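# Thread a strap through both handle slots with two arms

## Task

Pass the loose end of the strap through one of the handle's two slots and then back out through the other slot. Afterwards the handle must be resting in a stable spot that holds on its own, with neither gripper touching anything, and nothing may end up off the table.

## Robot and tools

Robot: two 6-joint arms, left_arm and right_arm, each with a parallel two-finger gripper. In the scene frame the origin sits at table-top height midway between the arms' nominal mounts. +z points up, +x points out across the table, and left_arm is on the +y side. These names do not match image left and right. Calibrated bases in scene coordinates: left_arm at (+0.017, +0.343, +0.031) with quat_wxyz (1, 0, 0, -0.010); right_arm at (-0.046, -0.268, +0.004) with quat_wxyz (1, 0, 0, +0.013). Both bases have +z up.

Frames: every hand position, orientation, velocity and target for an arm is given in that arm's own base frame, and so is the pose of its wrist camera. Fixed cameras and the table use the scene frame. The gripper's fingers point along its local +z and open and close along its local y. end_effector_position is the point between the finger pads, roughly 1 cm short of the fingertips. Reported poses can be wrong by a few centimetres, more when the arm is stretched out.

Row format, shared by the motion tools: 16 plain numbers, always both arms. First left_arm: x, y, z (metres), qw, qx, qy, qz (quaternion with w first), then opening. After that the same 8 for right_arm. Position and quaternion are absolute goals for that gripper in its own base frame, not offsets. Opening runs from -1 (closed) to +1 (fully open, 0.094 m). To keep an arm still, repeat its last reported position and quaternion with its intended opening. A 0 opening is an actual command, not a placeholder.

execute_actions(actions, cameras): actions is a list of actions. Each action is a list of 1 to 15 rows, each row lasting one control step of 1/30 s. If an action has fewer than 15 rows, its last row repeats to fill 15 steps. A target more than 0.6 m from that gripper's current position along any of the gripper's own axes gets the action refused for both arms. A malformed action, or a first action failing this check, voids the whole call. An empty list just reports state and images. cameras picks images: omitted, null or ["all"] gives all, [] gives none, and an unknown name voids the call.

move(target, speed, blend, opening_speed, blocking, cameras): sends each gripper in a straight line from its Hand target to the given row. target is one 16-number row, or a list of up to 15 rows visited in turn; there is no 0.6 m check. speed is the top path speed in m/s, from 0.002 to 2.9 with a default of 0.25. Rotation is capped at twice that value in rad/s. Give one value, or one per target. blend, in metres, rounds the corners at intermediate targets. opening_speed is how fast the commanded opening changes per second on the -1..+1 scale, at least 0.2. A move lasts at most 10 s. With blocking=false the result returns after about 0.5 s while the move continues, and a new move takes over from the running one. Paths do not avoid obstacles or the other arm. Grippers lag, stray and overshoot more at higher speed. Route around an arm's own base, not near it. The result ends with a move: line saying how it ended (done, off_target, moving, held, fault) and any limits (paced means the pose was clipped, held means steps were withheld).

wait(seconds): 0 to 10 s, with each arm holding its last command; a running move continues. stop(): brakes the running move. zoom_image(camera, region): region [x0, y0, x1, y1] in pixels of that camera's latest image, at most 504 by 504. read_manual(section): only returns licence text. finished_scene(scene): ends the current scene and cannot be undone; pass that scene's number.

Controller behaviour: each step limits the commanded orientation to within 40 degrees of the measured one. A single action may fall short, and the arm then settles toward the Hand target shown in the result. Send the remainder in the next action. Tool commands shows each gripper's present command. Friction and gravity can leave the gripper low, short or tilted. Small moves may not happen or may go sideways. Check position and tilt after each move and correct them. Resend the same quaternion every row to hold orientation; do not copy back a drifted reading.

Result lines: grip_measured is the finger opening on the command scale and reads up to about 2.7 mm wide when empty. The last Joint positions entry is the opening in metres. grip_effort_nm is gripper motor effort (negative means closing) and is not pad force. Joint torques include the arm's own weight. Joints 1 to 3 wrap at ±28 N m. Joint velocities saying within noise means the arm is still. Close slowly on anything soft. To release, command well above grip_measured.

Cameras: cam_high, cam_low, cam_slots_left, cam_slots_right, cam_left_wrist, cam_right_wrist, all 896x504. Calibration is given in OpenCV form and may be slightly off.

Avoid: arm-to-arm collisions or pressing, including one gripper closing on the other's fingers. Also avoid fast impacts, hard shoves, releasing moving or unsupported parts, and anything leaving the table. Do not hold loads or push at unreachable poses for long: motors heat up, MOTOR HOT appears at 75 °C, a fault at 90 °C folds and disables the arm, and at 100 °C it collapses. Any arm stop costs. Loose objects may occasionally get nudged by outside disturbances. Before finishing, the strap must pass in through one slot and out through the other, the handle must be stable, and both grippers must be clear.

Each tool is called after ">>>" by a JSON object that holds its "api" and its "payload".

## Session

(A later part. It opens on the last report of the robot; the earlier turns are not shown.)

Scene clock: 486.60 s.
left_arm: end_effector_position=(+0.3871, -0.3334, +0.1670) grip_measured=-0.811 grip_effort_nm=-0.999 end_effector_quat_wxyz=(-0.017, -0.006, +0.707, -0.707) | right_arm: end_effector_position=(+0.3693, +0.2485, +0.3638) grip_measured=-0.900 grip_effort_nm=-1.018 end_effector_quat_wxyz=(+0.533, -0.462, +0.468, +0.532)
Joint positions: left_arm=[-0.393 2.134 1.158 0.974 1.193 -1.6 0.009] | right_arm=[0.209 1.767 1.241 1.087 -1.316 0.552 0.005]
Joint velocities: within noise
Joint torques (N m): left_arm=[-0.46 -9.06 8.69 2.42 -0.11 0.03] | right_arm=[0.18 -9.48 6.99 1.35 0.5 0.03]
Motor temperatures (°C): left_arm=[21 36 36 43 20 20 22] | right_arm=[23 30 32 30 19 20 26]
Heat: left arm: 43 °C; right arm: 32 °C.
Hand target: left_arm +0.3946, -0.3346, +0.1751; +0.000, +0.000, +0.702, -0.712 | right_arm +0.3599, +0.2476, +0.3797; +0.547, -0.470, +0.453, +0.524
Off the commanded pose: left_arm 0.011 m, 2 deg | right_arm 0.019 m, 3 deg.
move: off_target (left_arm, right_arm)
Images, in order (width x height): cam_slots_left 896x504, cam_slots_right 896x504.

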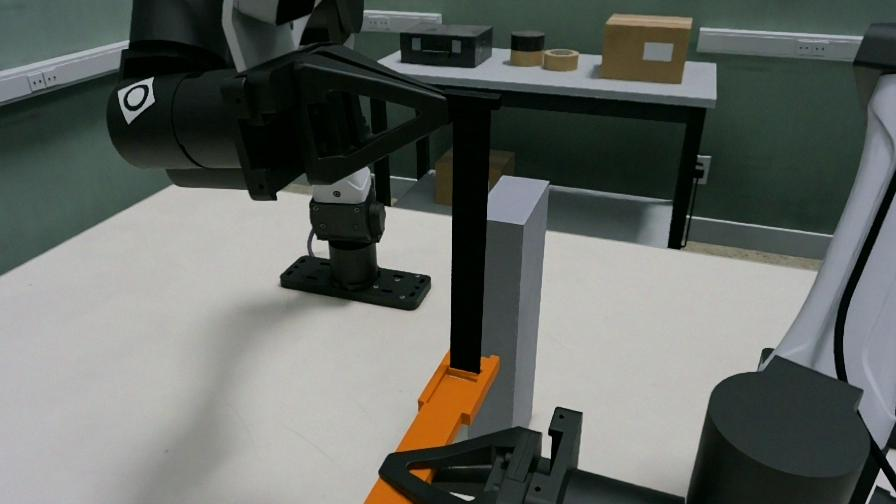

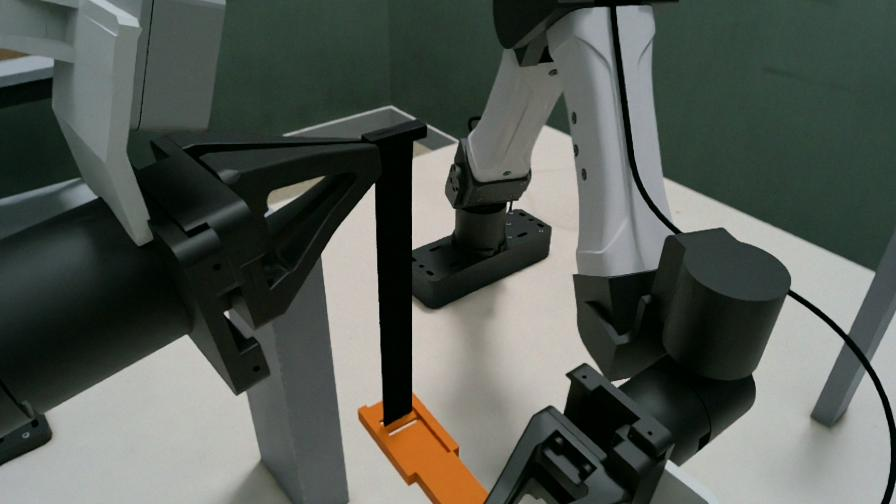

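>>> {"api": "move", "payload": {"target": [[0.395,-0.335,0.175,0,0,0.7019,-0.7123,-0.9,0.3590,0.2478,0.3880,0.5468,-0.4701,0.4529,0.5244,-1.0]], "speed": 0.04, "cameras": ["cam_slots_left","cam_slots_right"]}}

>>> {"api": "zoom_image", "payload": {"camera": "cam_slots_left", "region": [420, 300, 540, 420]}}

>>> {"api": "zoom_image", "payload": {"camera": "cam_slots_right", "region": [340, 340, 460, 460]}}

Scene clock: 492.03 s.
left_arm: end_effector_position=(+0.3872, -0.3334, +0.1670) grip_measured=-0.811 grip_effort_nm=-0.999 end_effector_quat_wxyz=(-0.017, -0.006, +0.707, -0.707) | right_arm: end_effector_position=(+0.3701, +0.2487, +0.3624) grip_measured=-0.900 grip_effort_nm=-1.013 end_effector_quat_wxyz=(+0.529, -0.459, +0.473, +0.535)
Joint positions: left_arm=[-0.393 2.134 1.158 0.974 1.193 -1.6 0.009] | right_arm=[0.209 1.767 1.241 1.073 -1.316 0.554 0.005]
Joint velocities: within noise
Joint torques (N m): left_arm=[-0.32 -9.17 8.69 2.42 -0.11 0.05] | right_arm=[0.18 -10.36 8.77 1.24 0.51 0.03]
Motor temperatures (°C): left_arm=[21 36 36 43 20 20 22] | right_arm=[23 31 32 30 19 20 26]
Heat: left arm: 43 °C; right arm: 32 °C.
Hand target: left_arm +0.3947, -0.3346, +0.1751; +0.000, +0.000, +0.702, -0.712 | right_arm +0.3585, +0.2477, +0.3874; +0.547, -0.470, +0.453, +0.525
Off the commanded pose: left_arm 0.011 m, 2 deg | right_arm 0.028 m, 4 deg.
move: off_target (left_arm, right_arm)
Images, in order (width x height): cam_slots_left 896x504, cam_slots_right 896x504.

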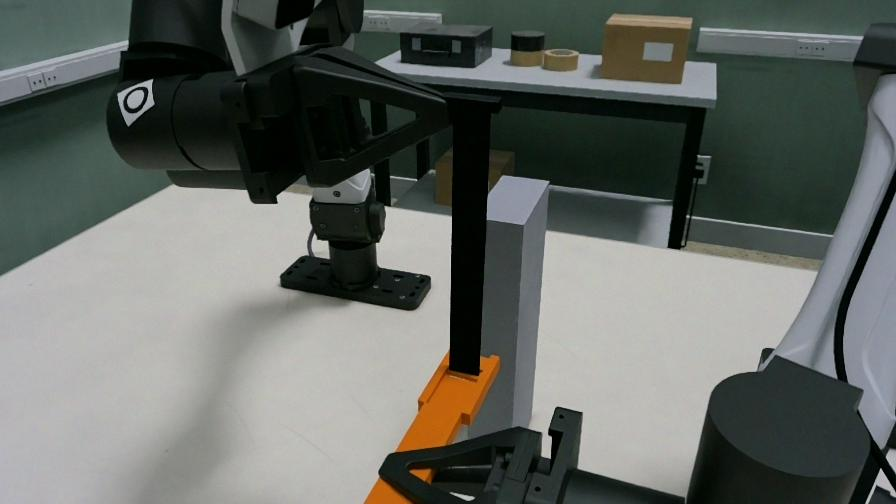

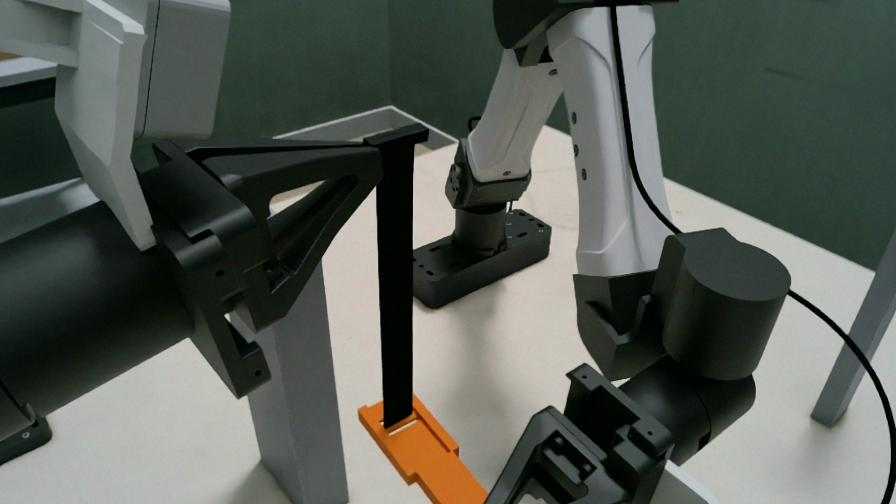

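Scaled by 4.200 from the camera's 896x504 image, which has a finer 1280x720 frame.

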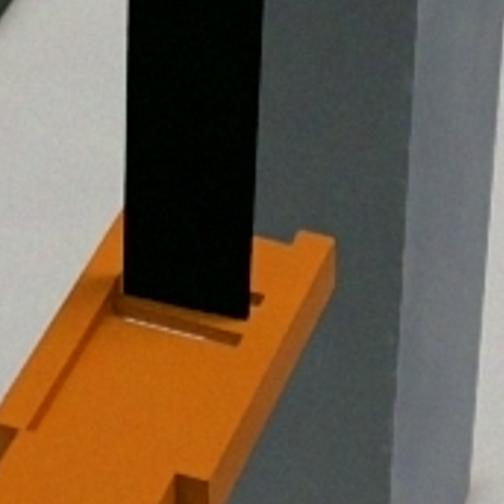

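Scaled by 4.200 from the camera's 896x504 image, which has a finer 1280x720 frame.

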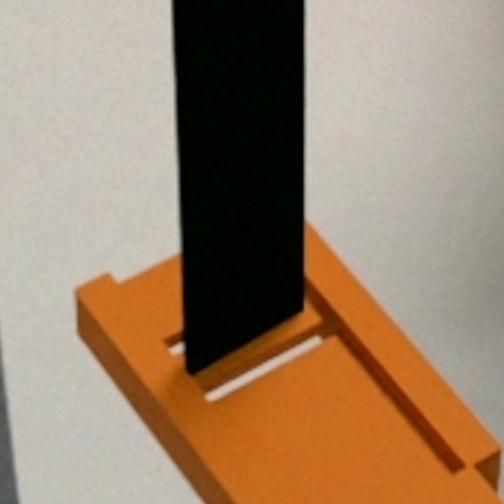

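>>> {"api": "move", "payload": {"target": [[0.395,-0.335,0.175,0,0,0.7019,-0.7123,-0.9,0.3570,0.2480,0.4030,0.5468,-0.4701,0.4529,0.5244,-1.0]], "speed": 0.06, "cameras": ["cam_slots_left","cam_slots_right"]}}

>>> {"api": "zoom_image", "payload": {"camera": "cam_slots_left", "region": [420, 300, 540, 420]}}

>>> {"api": "zoom_image", "payload": {"camera": "cam_slots_right", "region": [340, 340, 460, 460]}}

Scene clock: 497.83 s.
left_arm: end_effector_position=(+0.3872, -0.3334, +0.1670) grip_measured=-0.811 grip_effort_nm=-0.994 end_effector_quat_wxyz=(-0.017, -0.006, +0.707, -0.707) | right_arm: end_effector_position=(+0.3671, +0.2480, +0.3757) grip_measured=-0.900 grip_effort_nm=-1.018 end_effector_quat_wxyz=(+0.526, -0.457, +0.476, +0.536)
Joint positions: left_arm=[-0.393 2.134 1.158 0.974 1.193 -1.6 0.009] | right_arm=[0.209 1.741 1.267 1.015 -1.316 0.556 0.005]
Joint velocities: within noise
Joint torques (N m): left_arm=[-0.38 -8.99 8.77 2.49 -0.12 0.06] | right_arm=[0.4 -9.73 10.04 1.22 0.5 -0.05]
Motor temperatures (°C): left_arm=[21 36 36 43 20 20 22] | right_arm=[23 32 33 29 19 20 26]
Heat: left arm: 43 °C; right arm: 33 °C.
Hand target: left_arm +0.3947, -0.3346, +0.1751; +0.000, +0.000, +0.702, -0.712 | right_arm +0.3561, +0.2477, +0.4023; +0.547, -0.470, +0.453, +0.525
Off the commanded pose: left_arm 0.011 m, 2 deg | right_arm 0.029 m, 4 deg.
move: off_target (left_arm, right_arm)
Images, in order (width x height): cam_slots_left 896x504, cam_slots_right 896x504.

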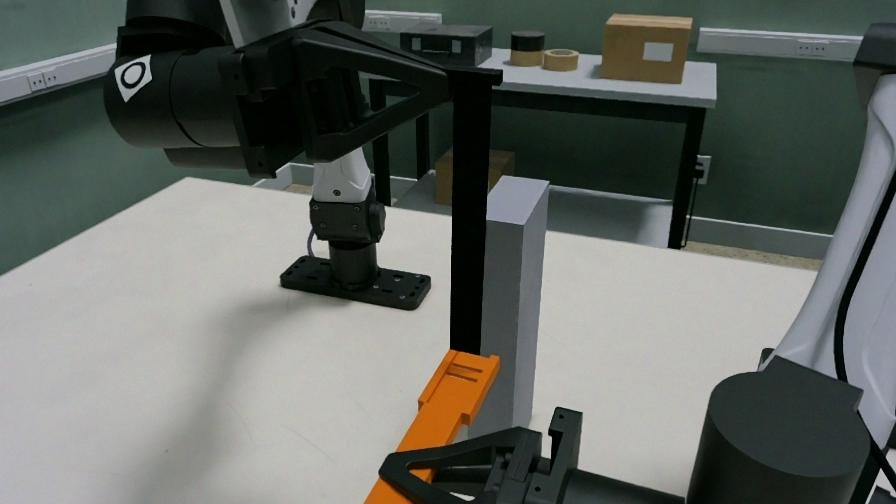

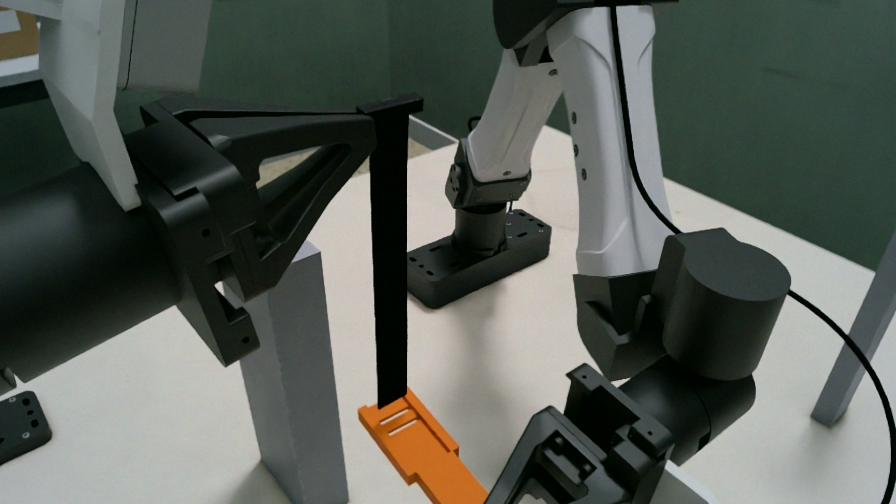

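Scaled by 4.200 from the camera's 896x504 image, which has a finer 1280x720 frame.

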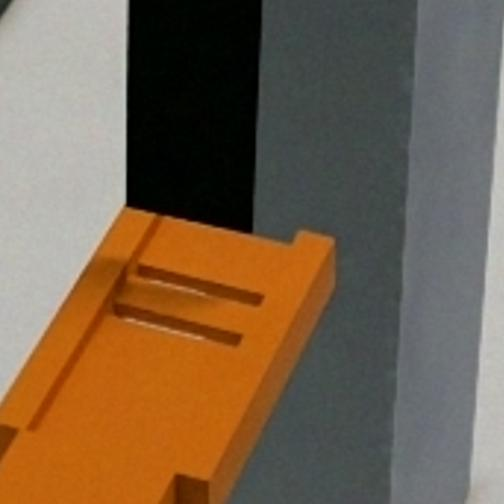

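Scaled by 4.200 from the camera's 896x504 image, which has a finer 1280x720 frame.

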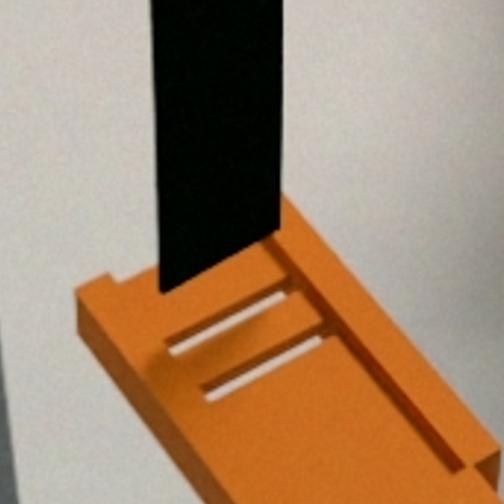

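>>> {"api": "execute_actions", "payload": {"actions": [], "cameras": ["cam_slots_left","cam_slots_right"]}}

>>> {"api": "zoom_image", "payload": {"camera": "cam_slots_left", "region": [420, 300, 540, 420]}}

>>> {"api": "zoom_image", "payload": {"camera": "cam_slots_right", "region": [340, 340, 460, 460]}}

Scene clock: 541.30 s.
left_arm: end_effector_position=(+0.3872, -0.3334, +0.1670) grip_measured=-0.811 grip_effort_nm=-0.994 end_effector_quat_wxyz=(-0.017, -0.006, +0.707, -0.707) | right_arm: end_effector_position=(+0.3673, +0.2481, +0.3755) grip_measured=-0.900 grip_effort_nm=-1.013 end_effector_quat_wxyz=(+0.526, -0.457, +0.476, +0.537)
Joint positions: left_arm=[-0.393 2.134 1.158 0.974 1.193 -1.6 0.009] | right_arm=[0.209 1.741 1.267 1.013 -1.316 0.556 0.005]
Joint velocities: within noise
Joint torques (N m): left_arm=[-0.54 -9.1 8.79 2.43 -0.1 0.02] | right_arm=[0.42 -9.8 10.1 1.23 0.51 -0.03]
Motor temperatures (°C): left_arm=[21 37 36 43 20 20 23] | right_arm=[23 40 36 27 19 20 26]
Heat: left arm: 43 °C; right arm: 40 °C.
Hand target: left_arm +0.3947, -0.3346, +0.1751; +0.000, +0.000, +0.702, -0.712 | right_arm +0.3561, +0.2477, +0.4023; +0.547, -0.470, +0.453, +0.525
Tool commands: left_gripper/opening=-0.9 right_gripper/opening=-1.0
Off the commanded pose: left_arm 0.011 m, 2 deg | right_arm 0.029 m, 4 deg.
Images, in order (width x height): cam_slots_left 896x504, cam_slots_right 896x504.

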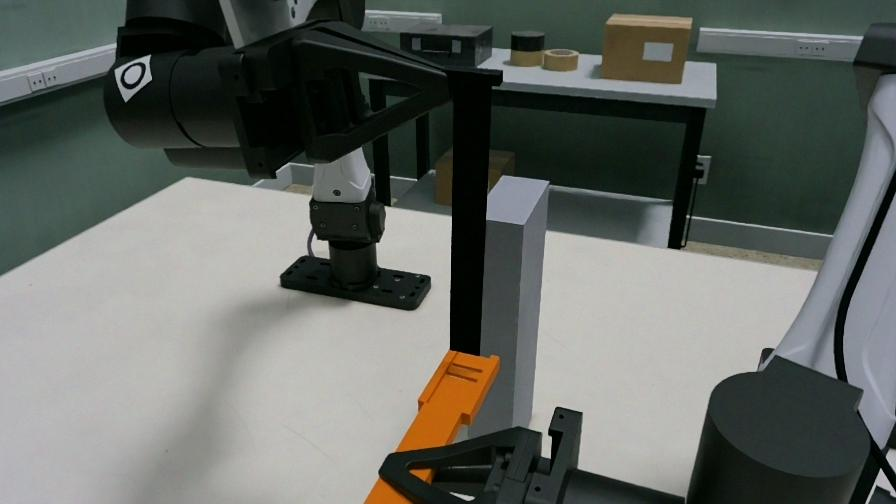

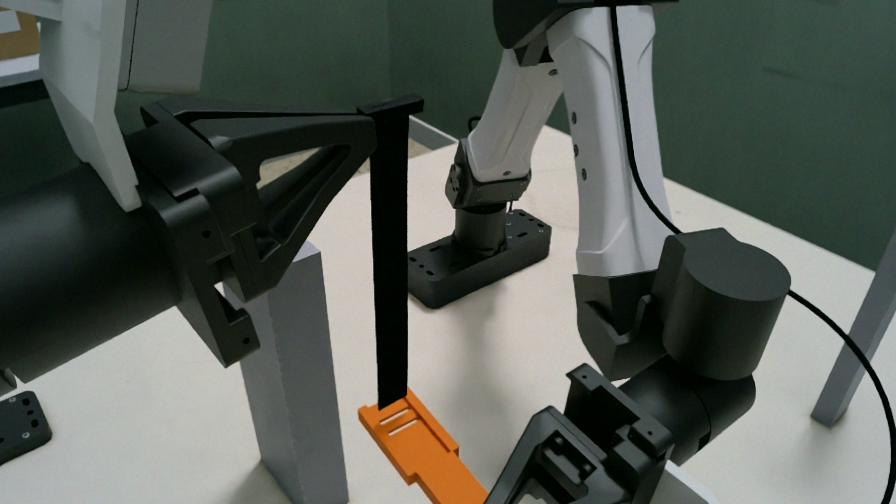

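Scaled by 4.200 from the camera's 896x504 image, which has a finer 1280x720 frame.

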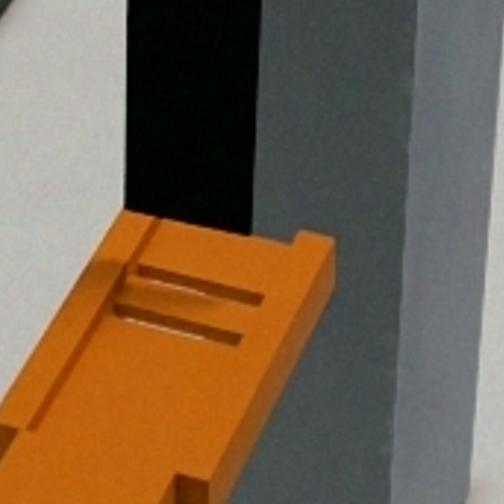

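Scaled by 4.200 from the camera's 896x504 image, which has a finer 1280x720 frame.

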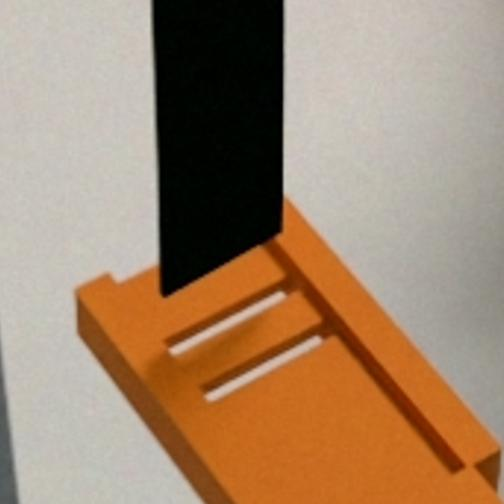

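>>> {"api": "move", "payload": {"target": [0.395,-0.335,0.175,0,0,0.7019,-0.7123,-0.9,0.3570,0.2500,0.4330,0.5468,-0.4701,0.4529,0.5244,-1.0], "speed": 0.05, "cameras": []}}

>>> {"api": "move", "payload": {"target": [0.395,-0.335,0.175,0,0,0.7019,-0.7123,-0.9,0.3570,0.2500,0.4130,0.5468,-0.4701,0.4529,0.5244,-1.0], "speed": 0.03, "cameras": []}}

>>> {"api": "move", "payload": {"target": [0.395,-0.335,0.175,0,0,0.7019,-0.7123,-0.9,0.3570,0.2500,0.3980,0.5468,-0.4701,0.4529,0.5244,-1.0], "speed": 0.03, "cameras": ["cam_slots_left","cam_slots_right"]}}

>>> {"api": "zoom_image", "payload": {"camera": "cam_slots_right", "region": [340, 340, 460, 460]}}

>>> {"api": "zoom_image", "payload": {"camera": "cam_slots_left", "region": [420, 300, 540, 420]}}

Scene clock: 561.67 s.
left_arm: end_effector_position=(+0.3872, -0.3334, +0.1670) grip_measured=-0.811 grip_effort_nm=-0.989 end_effector_quat_wxyz=(-0.017, -0.006, +0.707, -0.707) | right_arm: end_effector_position=(+0.3690, +0.2507, +0.4042) grip_measured=-0.900 grip_effort_nm=-1.013 end_effector_quat_wxyz=(+0.522, -0.456, +0.478, +0.540)
Joint positions: left_arm=[-0.393 2.134 1.158 0.974 1.193 -1.6 0.009] | right_arm=[0.215 1.731 1.375 0.887 -1.316 0.556 0.005]
Joint velocities: within noise
Joint torques (N m): left_arm=[-0.4 -9.1 8.54 2.42 -0.15 0.06] | right_arm=[0.32 -9.94 10.21 1.2 0.55 -0.15]
Motor temperatures (°C): left_arm=[21 37 36 43 20 20 23] | right_arm=[23 42 37 27 19 20 26]
Heat: left arm: 43 °C; right arm: 42 °C.
Hand target: left_arm +0.3947, -0.3346, +0.1751; +0.000, +0.000, +0.702, -0.712 | right_arm +0.3560, +0.2496, +0.4322; +0.547, -0.470, +0.452, +0.525
Off the commanded pose: left_arm 0.011 m, 2 deg | right_arm 0.031 m, 5 deg.
move: off_target (left_arm, right_arm)
No camera images: "cameras" was empty.

Scene clock: 562.83 s.
left_arm: end_effector_position=(+0.3872, -0.3334, +0.1670) grip_measured=-0.811 grip_effort_nm=-0.994 end_effector_quat_wxyz=(-0.017, -0.006, +0.707, -0.707) | right_arm: end_effector_position=(+0.3685, +0.2506, +0.3979) grip_measured=-0.900 grip_effort_nm=-1.013 end_effector_quat_wxyz=(+0.522, -0.457, +0.478, +0.539)
Joint positions: left_arm=[-0.393 2.134 1.158 0.974 1.193 -1.6 0.009] | right_arm=[0.215 1.731 1.351 0.905 -1.316 0.55 0.005]
Joint velocities: within noise
Joint torques (N m): left_arm=[-0.43 -8.88 8.94 2.4 -0.11 0.04] | right_arm=[0.42 -9.47 5.93 1.64 0.53 -0.18]
Motor temperatures (°C): left_arm=[21 37 36 43 20 20 23] | right_arm=[23 42 37 27 19 20 26]
Heat: left arm: 43 °C; right arm: 42 °C.
Hand target: left_arm +0.3947, -0.3346, +0.1751; +0.000, +0.000, +0.702, -0.712 | right_arm +0.3570, +0.2500, +0.4126; +0.546, -0.470, +0.454, +0.524
Off the commanded pose: left_arm 0.011 m, 2 deg | right_arm 0.019 m, 5 deg.
move: off_target (left_arm, right_arm)
No camera images: "cameras" was empty.

Scene clock: 563.93 s.
left_arm: end_effector_position=(+0.3872, -0.3334, +0.1670) grip_measured=-0.811 grip_effort_nm=-0.989 end_effector_quat_wxyz=(-0.017, -0.006, +0.707, -0.707) | right_arm: end_effector_position=(+0.3665, +0.2501, +0.3853) grip_measured=-0.900 grip_effort_nm=-1.018 end_effector_quat_wxyz=(+0.524, -0.458, +0.476, +0.537)
Joint positions: left_arm=[-0.393 2.134 1.158 0.974 1.193 -1.6 0.009] | right_arm=[0.215 1.731 1.301 0.955 -1.316 0.543 0.005]
Joint velocities: within noise
Joint torques (N m): left_arm=[-0.46 -8.84 8.68 2.42 -0.13 0] | right_arm=[0.43 -8.88 5.9 1.71 0.53 -0.14]
Motor temperatures (°C): left_arm=[21 37 36 43 20 20 23] | right_arm=[23 41 37 27 19 20 26]
Heat: left arm: 43 °C; right arm: 41 °C.
Hand target: left_arm +0.3947, -0.3346, +0.1751; +0.000, +0.000, +0.702, -0.712 | right_arm +0.3569, +0.2500, +0.3978; +0.546, -0.471, +0.454, +0.524
Off the commanded pose: left_arm 0.011 m, 2 deg | right_arm 0.016 m, 4 deg.
move: off_target (left_arm, right_arm)
Images, in order (width x height): cam_slots_left 896x504, cam_slots_right 896x504.

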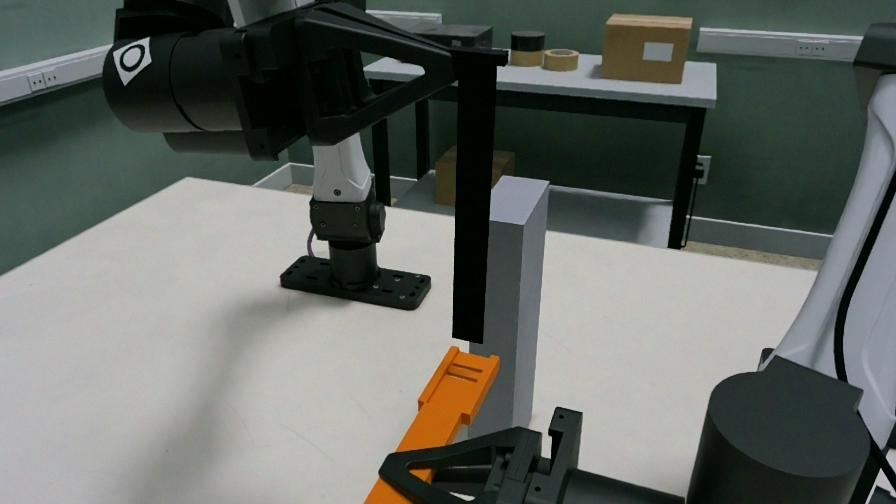

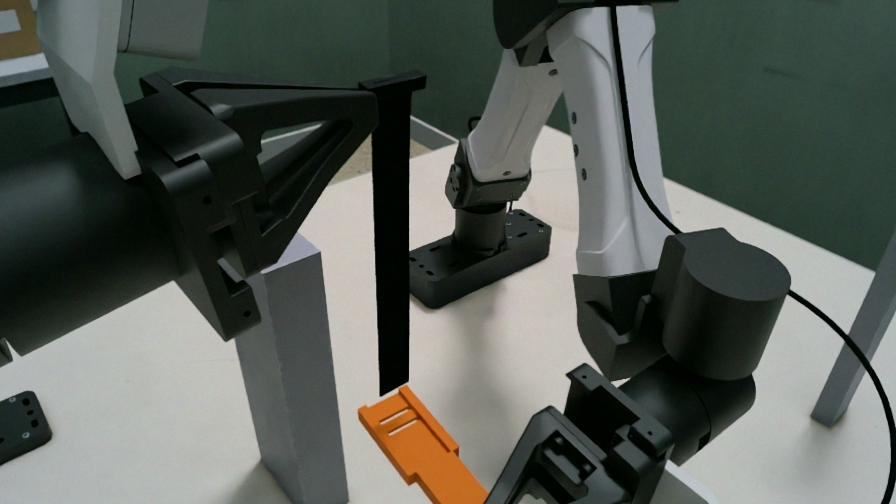

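Scaled by 4.200 from the camera's 896x504 image, which has a finer 1280x720 frame.

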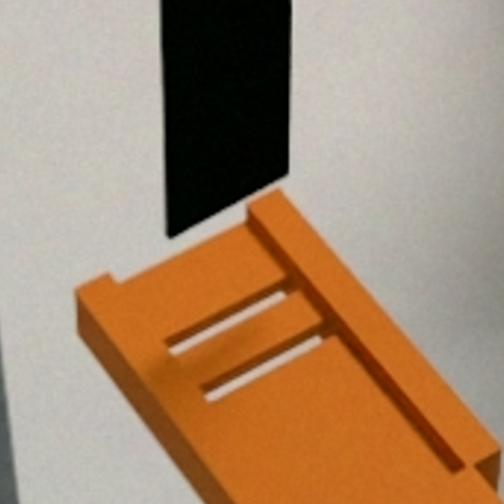

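Scaled by 4.200 from the camera's 896x504 image, which has a finer 1280x720 frame.

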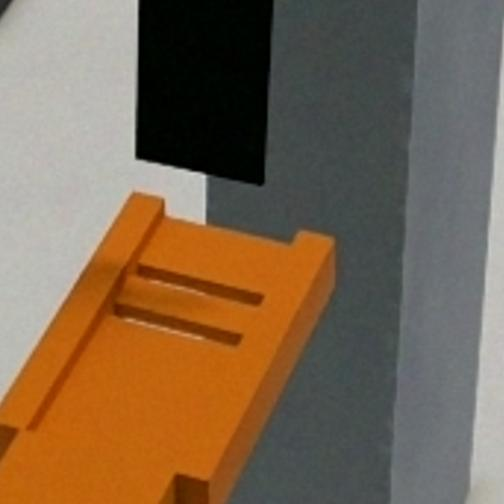

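>>> {"api": "move", "payload": {"target": [0.395,-0.335,0.175,0,0,0.7019,-0.7123,-0.9,0.3575,0.2502,0.3870,0.5468,-0.4701,0.4529,0.5244,-1.0], "speed": 0.03, "cameras": ["cam_slots_left","cam_slots_right"]}}

>>> {"api": "zoom_image", "payload": {"camera": "cam_slots_right", "region": [340, 340, 460, 460]}}

>>> {"api": "zoom_image", "payload": {"camera": "cam_slots_left", "region": [420, 300, 540, 420]}}

Scene clock: 570.70 s.
left_arm: end_effector_position=(+0.3872, -0.3334, +0.1670) grip_measured=-0.811 grip_effort_nm=-1.004 end_effector_quat_wxyz=(-0.017, -0.006, +0.707, -0.707) | right_arm: end_effector_position=(+0.3649, +0.2498, +0.3771) grip_measured=-0.900 grip_effort_nm=-1.009 end_effector_quat_wxyz=(+0.524, -0.458, +0.476, +0.537)
Joint positions: left_arm=[-0.393 2.134 1.158 0.974 1.193 -1.6 0.009] | right_arm=[0.215 1.731 1.268 0.987 -1.316 0.541 0.005]
Joint velocities: within noise
Joint torques (N m): left_arm=[-0.38 -8.99 8.83 2.41 -0.11 0.02] | right_arm=[0.44 -8.13 5.86 1.79 0.51 -0.18]
Motor temperatures (°C): left_arm=[21 38 36 43 20 20 23] | right_arm=[23 41 36 28 19 20 26]
Heat: left arm: 43 °C; right arm: 41 °C.
Hand target: left_arm +0.3947, -0.3346, +0.1751; +0.000, +0.000, +0.702, -0.712 | right_arm +0.3574, +0.2502, +0.3868; +0.546, -0.471, +0.454, +0.523
Off the commanded pose: left_arm 0.011 m, 2 deg | right_arm 0.012 m, 4 deg.
move: off_target (left_arm, right_arm)
Images, in order (width x height): cam_slots_left 896x504, cam_slots_right 896x504.

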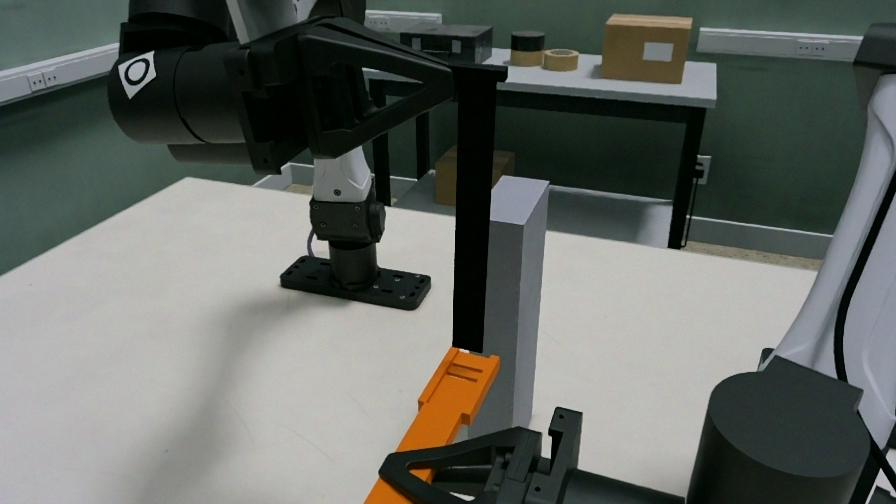

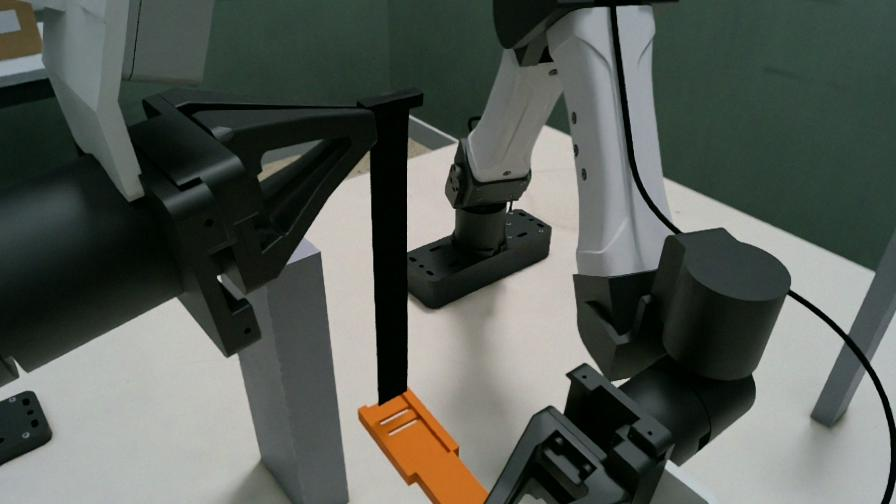

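Scaled by 4.200 from the camera's 896x504 image, which has a finer 1280x720 frame.

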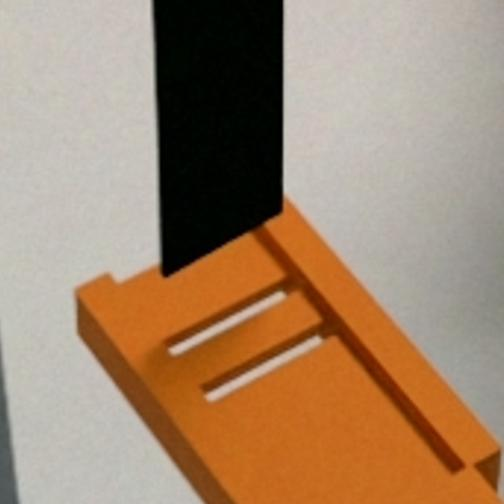

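Scaled by 4.200 from the camera's 896x504 image, which has a finer 1280x720 frame.

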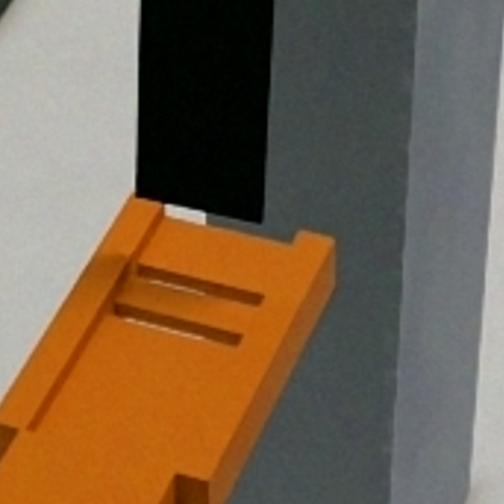

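>>> {"api": "move", "payload": {"target": [0.395,-0.335,0.175,0,0,0.7019,-0.7123,-0.9,0.3675,0.2505,0.3850,0.5468,-0.4701,0.4529,0.5244,-1.0], "speed": 0.03, "cameras": []}}

Scene clock: 583.33 s.
left_arm: end_effector_position=(+0.3872, -0.3334, +0.1670) grip_measured=-0.811 grip_effort_nm=-0.989 end_effector_quat_wxyz=(-0.017, -0.006, +0.707, -0.707) | right_arm: end_effector_position=(+0.3648, +0.2498, +0.3774) grip_measured=-0.900 grip_effort_nm=-1.009 end_effector_quat_wxyz=(+0.525, -0.459, +0.475, +0.536)
Joint positions: left_arm=[-0.393 2.134 1.158 0.974 1.193 -1.6 0.009] | right_arm=[0.215 1.731 1.268 0.99 -1.316 0.54 0.005]
Joint velocities: within noise
Joint torques (N m): left_arm=[-0.24 -8.87 8.85 2.42 -0.11 0.02] | right_arm=[-0.08 -5.23 9.26 1.81 0.5 -0.12]
Motor temperatures (°C): left_arm=[21 38 36 43 20 20 23] | right_arm=[23 39 35 28 19 20 26]
Heat: left arm: 43 °C; right arm: 39 °C.
Hand target: left_arm +0.3947, -0.3346, +0.1751; +0.000, +0.000, +0.702, -0.712 | right_arm +0.3672, +0.2504, +0.3847; +0.546, -0.470, +0.455, +0.523
Off the commanded pose: left_arm 0.011 m, 2 deg | right_arm 0.008 m, 4 deg.
move: off_target (left_arm, right_arm)
No camera images: "cameras" was empty.

>>> {"api": "move", "payload": {"target": [0.395,-0.335,0.175,0,0,0.7019,-0.7123,-0.9,0.3685,0.2506,0.3740,0.5468,-0.4701,0.4529,0.5244,-1.0], "speed": 0.03, "cameras": ["cam_slots_left","cam_slots_right"]}}

>>> {"api": "zoom_image", "payload": {"camera": "cam_slots_right", "region": [340, 340, 460, 460]}}

>>> {"api": "zoom_image", "payload": {"camera": "cam_slots_left", "region": [420, 300, 540, 420]}}

Scene clock: 589.30 s.
left_arm: end_effector_position=(+0.3872, -0.3334, +0.1670) grip_measured=-0.811 grip_effort_nm=-0.994 end_effector_quat_wxyz=(-0.017, -0.006, +0.707, -0.707) | right_arm: end_effector_position=(+0.3668, +0.2502, +0.3748) grip_measured=-0.900 grip_effort_nm=-1.013 end_effector_quat_wxyz=(+0.535, -0.466, +0.465, +0.530)
Joint positions: left_arm=[-0.393 2.134 1.158 0.974 1.193 -1.6 0.009] | right_arm=[0.215 1.751 1.268 1.041 -1.316 0.538 0.005]
Joint velocities: within noise
Joint torques (N m): left_arm=[-0.43 -9.17 8.75 2.42 -0.08 0.04] | right_arm=[-0.08 -5.67 6.49 1.7 0.51 -0.08]
Motor temperatures (°C): left_arm=[21 38 36 43 20 20 23] | right_arm=[23 38 36 28 19 20 26]
Heat: left arm: 43 °C; right arm: 38 °C.
Hand target: left_arm +0.3947, -0.3346, +0.1751; +0.000, +0.000, +0.702, -0.712 | right_arm +0.3684, +0.2506, +0.3738; +0.546, -0.470, +0.455, +0.523
Off the commanded pose: left_arm 0.011 m, 2 deg | right_arm 0.002 m, 2 deg.
move: off_target (left_arm)
Images, in order (width x height): cam_slots_left 896x504, cam_slots_right 896x504.

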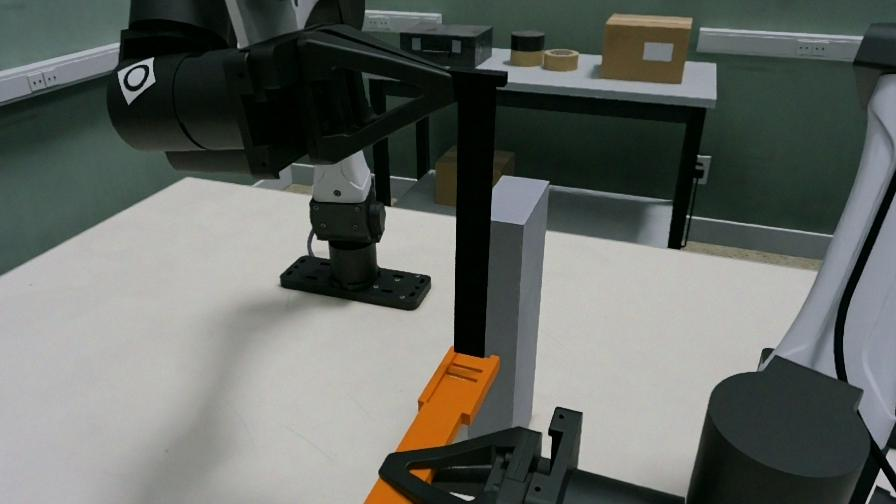

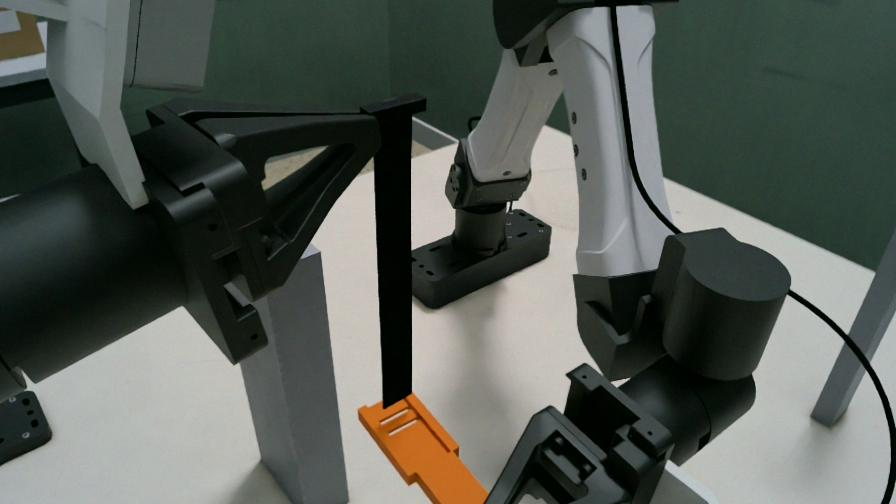

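Scaled by 4.200 from the camera's 896x504 image, which has a finer 1280x720 frame.

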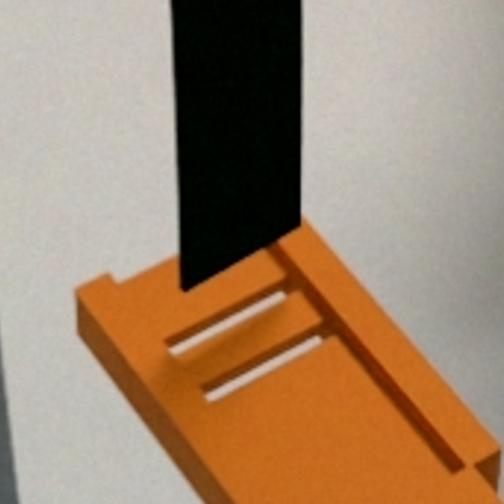

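Scaled by 4.200 from the camera's 896x504 image, which has a finer 1280x720 frame.

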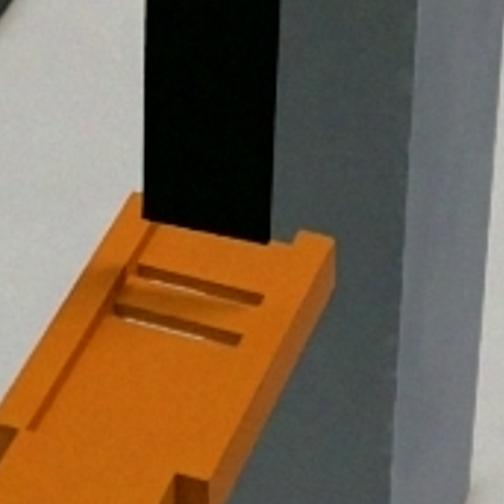

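>>> {"api": "move", "payload": {"target": [0.395,-0.335,0.175,0,0,0.7019,-0.7123,-0.9,0.3680,0.2485,0.3660,0.5468,-0.4701,0.4529,0.5244,-1.0], "speed": 0.03, "cameras": ["cam_slots_left","cam_slots_right"]}}

>>> {"api": "zoom_image", "payload": {"camera": "cam_slots_right", "region": [340, 340, 460, 460]}}

>>> {"api": "zoom_image", "payload": {"camera": "cam_slots_left", "region": [420, 300, 540, 420]}}

Scene clock: 598.57 s.
left_arm: end_effector_position=(+0.3872, -0.3334, +0.1670) grip_measured=-0.811 grip_effort_nm=-0.994 end_effector_quat_wxyz=(-0.017, -0.006, +0.707, -0.707) | right_arm: end_effector_position=(+0.3661, +0.2501, +0.3693) grip_measured=-0.900 grip_effort_nm=-1.013 end_effector_quat_wxyz=(+0.538, -0.469, +0.461, +0.528)
Joint positions: left_arm=[-0.393 2.134 1.158 0.974 1.193 -1.6 0.009] | right_arm=[0.215 1.758 1.249 1.08 -1.316 0.538 0.005]
Joint velocities: within noise
Joint torques (N m): left_arm=[-0.38 -8.96 8.49 2.43 -0.1 0.05] | right_arm=[-0.54 -5.76 5.83 1.74 0.47 0.02]
Motor temperatures (°C): left_arm=[21 38 36 43 20 20 23] | right_arm=[23 36 35 29 19 20 26]
Heat: left arm: 43 °C; right arm: 36 °C.
Hand target: left_arm +0.3947, -0.3346, +0.1751; +0.000, +0.000, +0.702, -0.712 | right_arm +0.3678, +0.2485, +0.3661; +0.546, -0.471, +0.455, +0.523
Off the commanded pose: left_arm 0.011 m, 2 deg | right_arm 0.004 m, 1 deg.
move: off_target (left_arm)
Images, in order (width x height): cam_slots_left 896x504, cam_slots_right 896x504.

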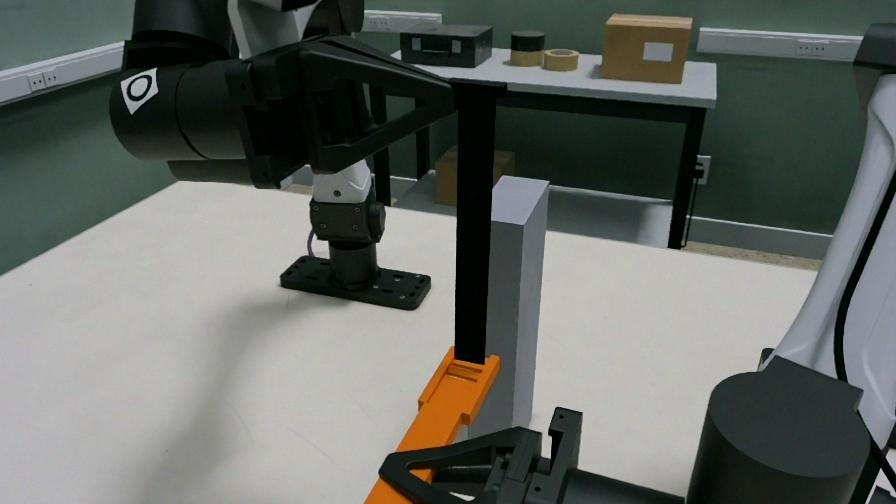

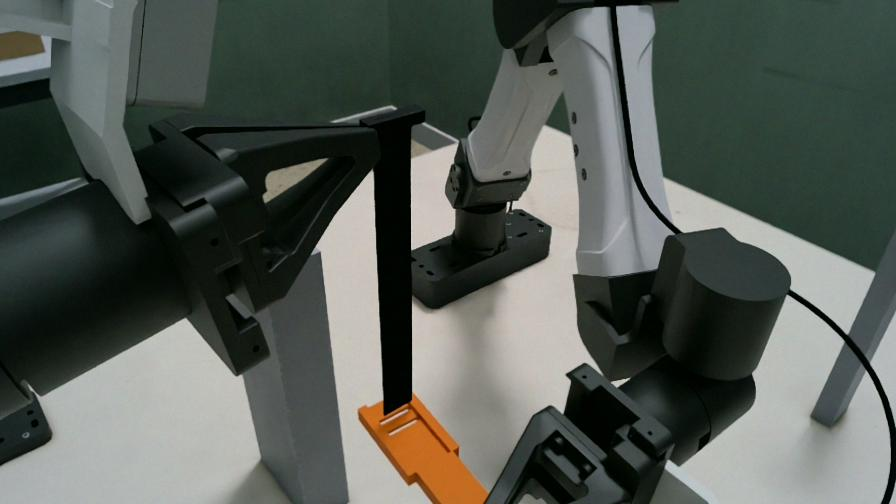

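Scaled by 4.200 from the camera's 896x504 image, which has a finer 1280x720 frame.

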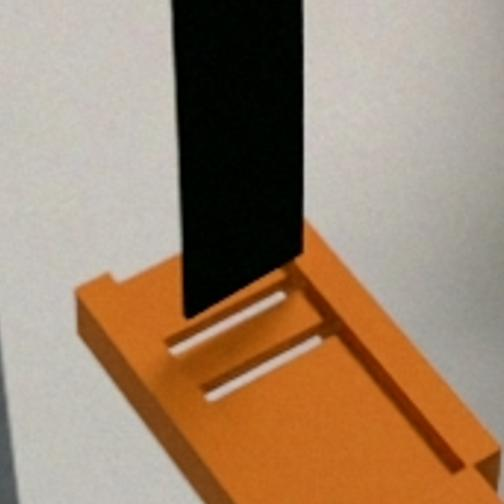

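Scaled by 4.200 from the camera's 896x504 image, which has a finer 1280x720 frame.

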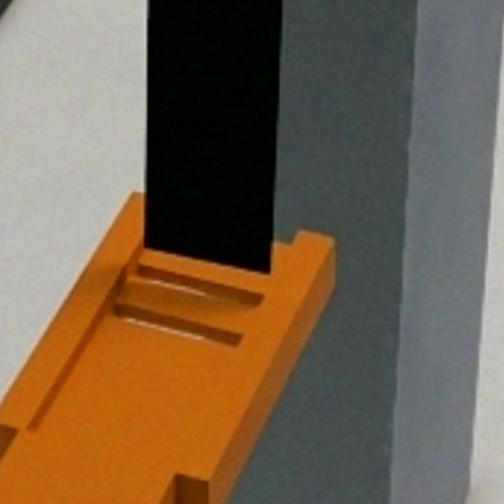

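>>> {"api": "move", "payload": {"target": [0.395,-0.335,0.175,0,0,0.7019,-0.7123,-0.9,0.3662,0.2462,0.3635,0.5468,-0.4701,0.4529,0.5244,-1.0], "speed": 0.03, "cameras": ["cam_slots_left","cam_slots_right"]}}

>>> {"api": "zoom_image", "payload": {"camera": "cam_slots_right", "region": [340, 340, 460, 460]}}

>>> {"api": "zoom_image", "payload": {"camera": "cam_slots_left", "region": [420, 300, 540, 420]}}

Scene clock: 605.20 s.
left_arm: end_effector_position=(+0.3872, -0.3334, +0.1670) grip_measured=-0.811 grip_effort_nm=-0.989 end_effector_quat_wxyz=(-0.017, -0.006, +0.707, -0.707) | right_arm: end_effector_position=(+0.3656, +0.2485, +0.3657) grip_measured=-0.900 grip_effort_nm=-1.013 end_effector_quat_wxyz=(+0.537, -0.466, +0.463, +0.529)
Joint positions: left_arm=[-0.393 2.134 1.158 0.974 1.193 -1.6 0.009] | right_arm=[0.211 1.758 1.232 1.1 -1.316 0.548 0.005]
Joint velocities: within noise
Joint torques (N m): left_arm=[-0.55 -8.87 8.66 2.4 -0.14 0.06] | right_arm=[-0.65 -6 5.71 1.75 0.44 0.04]
Motor temperatures (°C): left_arm=[21 38 36 43 20 20 23] | right_arm=[23 36 34 29 19 20 26]
Heat: left arm: 43 °C; right arm: 36 °C.
Hand target: left_arm +0.3947, -0.3346, +0.1751; +0.000, +0.000, +0.702, -0.712 | right_arm +0.3660, +0.2463, +0.3636; +0.546, -0.471, +0.455, +0.523
Off the commanded pose: left_arm 0.011 m, 2 deg | right_arm 0.003 m, 2 deg.
move: off_target (left_arm)
Images, in order (width x height): cam_slots_left 896x504, cam_slots_right 896x504.

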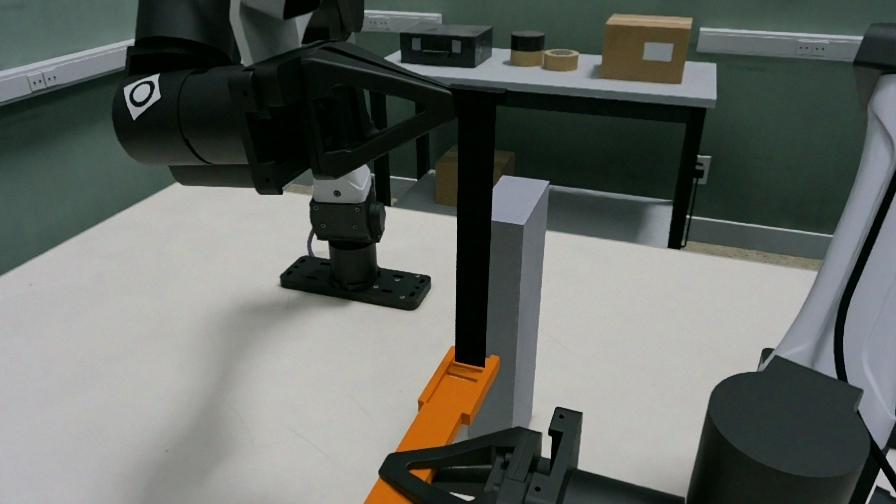

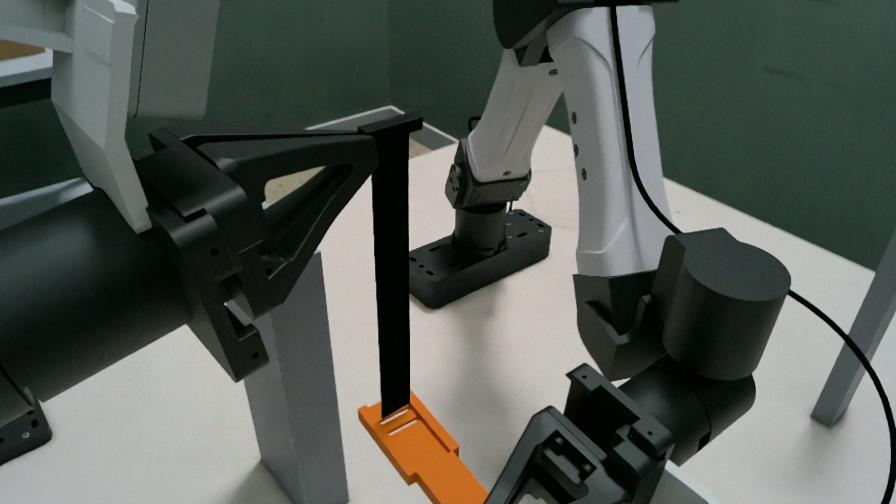

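Scaled by 4.200 from the camera's 896x504 image, which has a finer 1280x720 frame.

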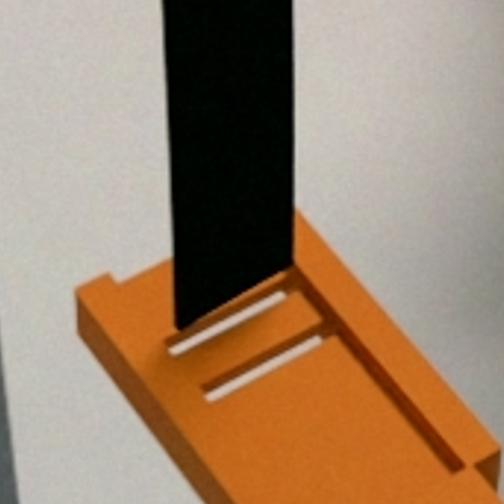

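Scaled by 4.200 from the camera's 896x504 image, which has a finer 1280x720 frame.

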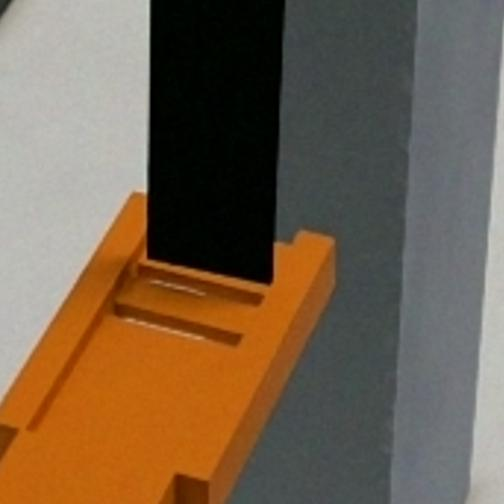

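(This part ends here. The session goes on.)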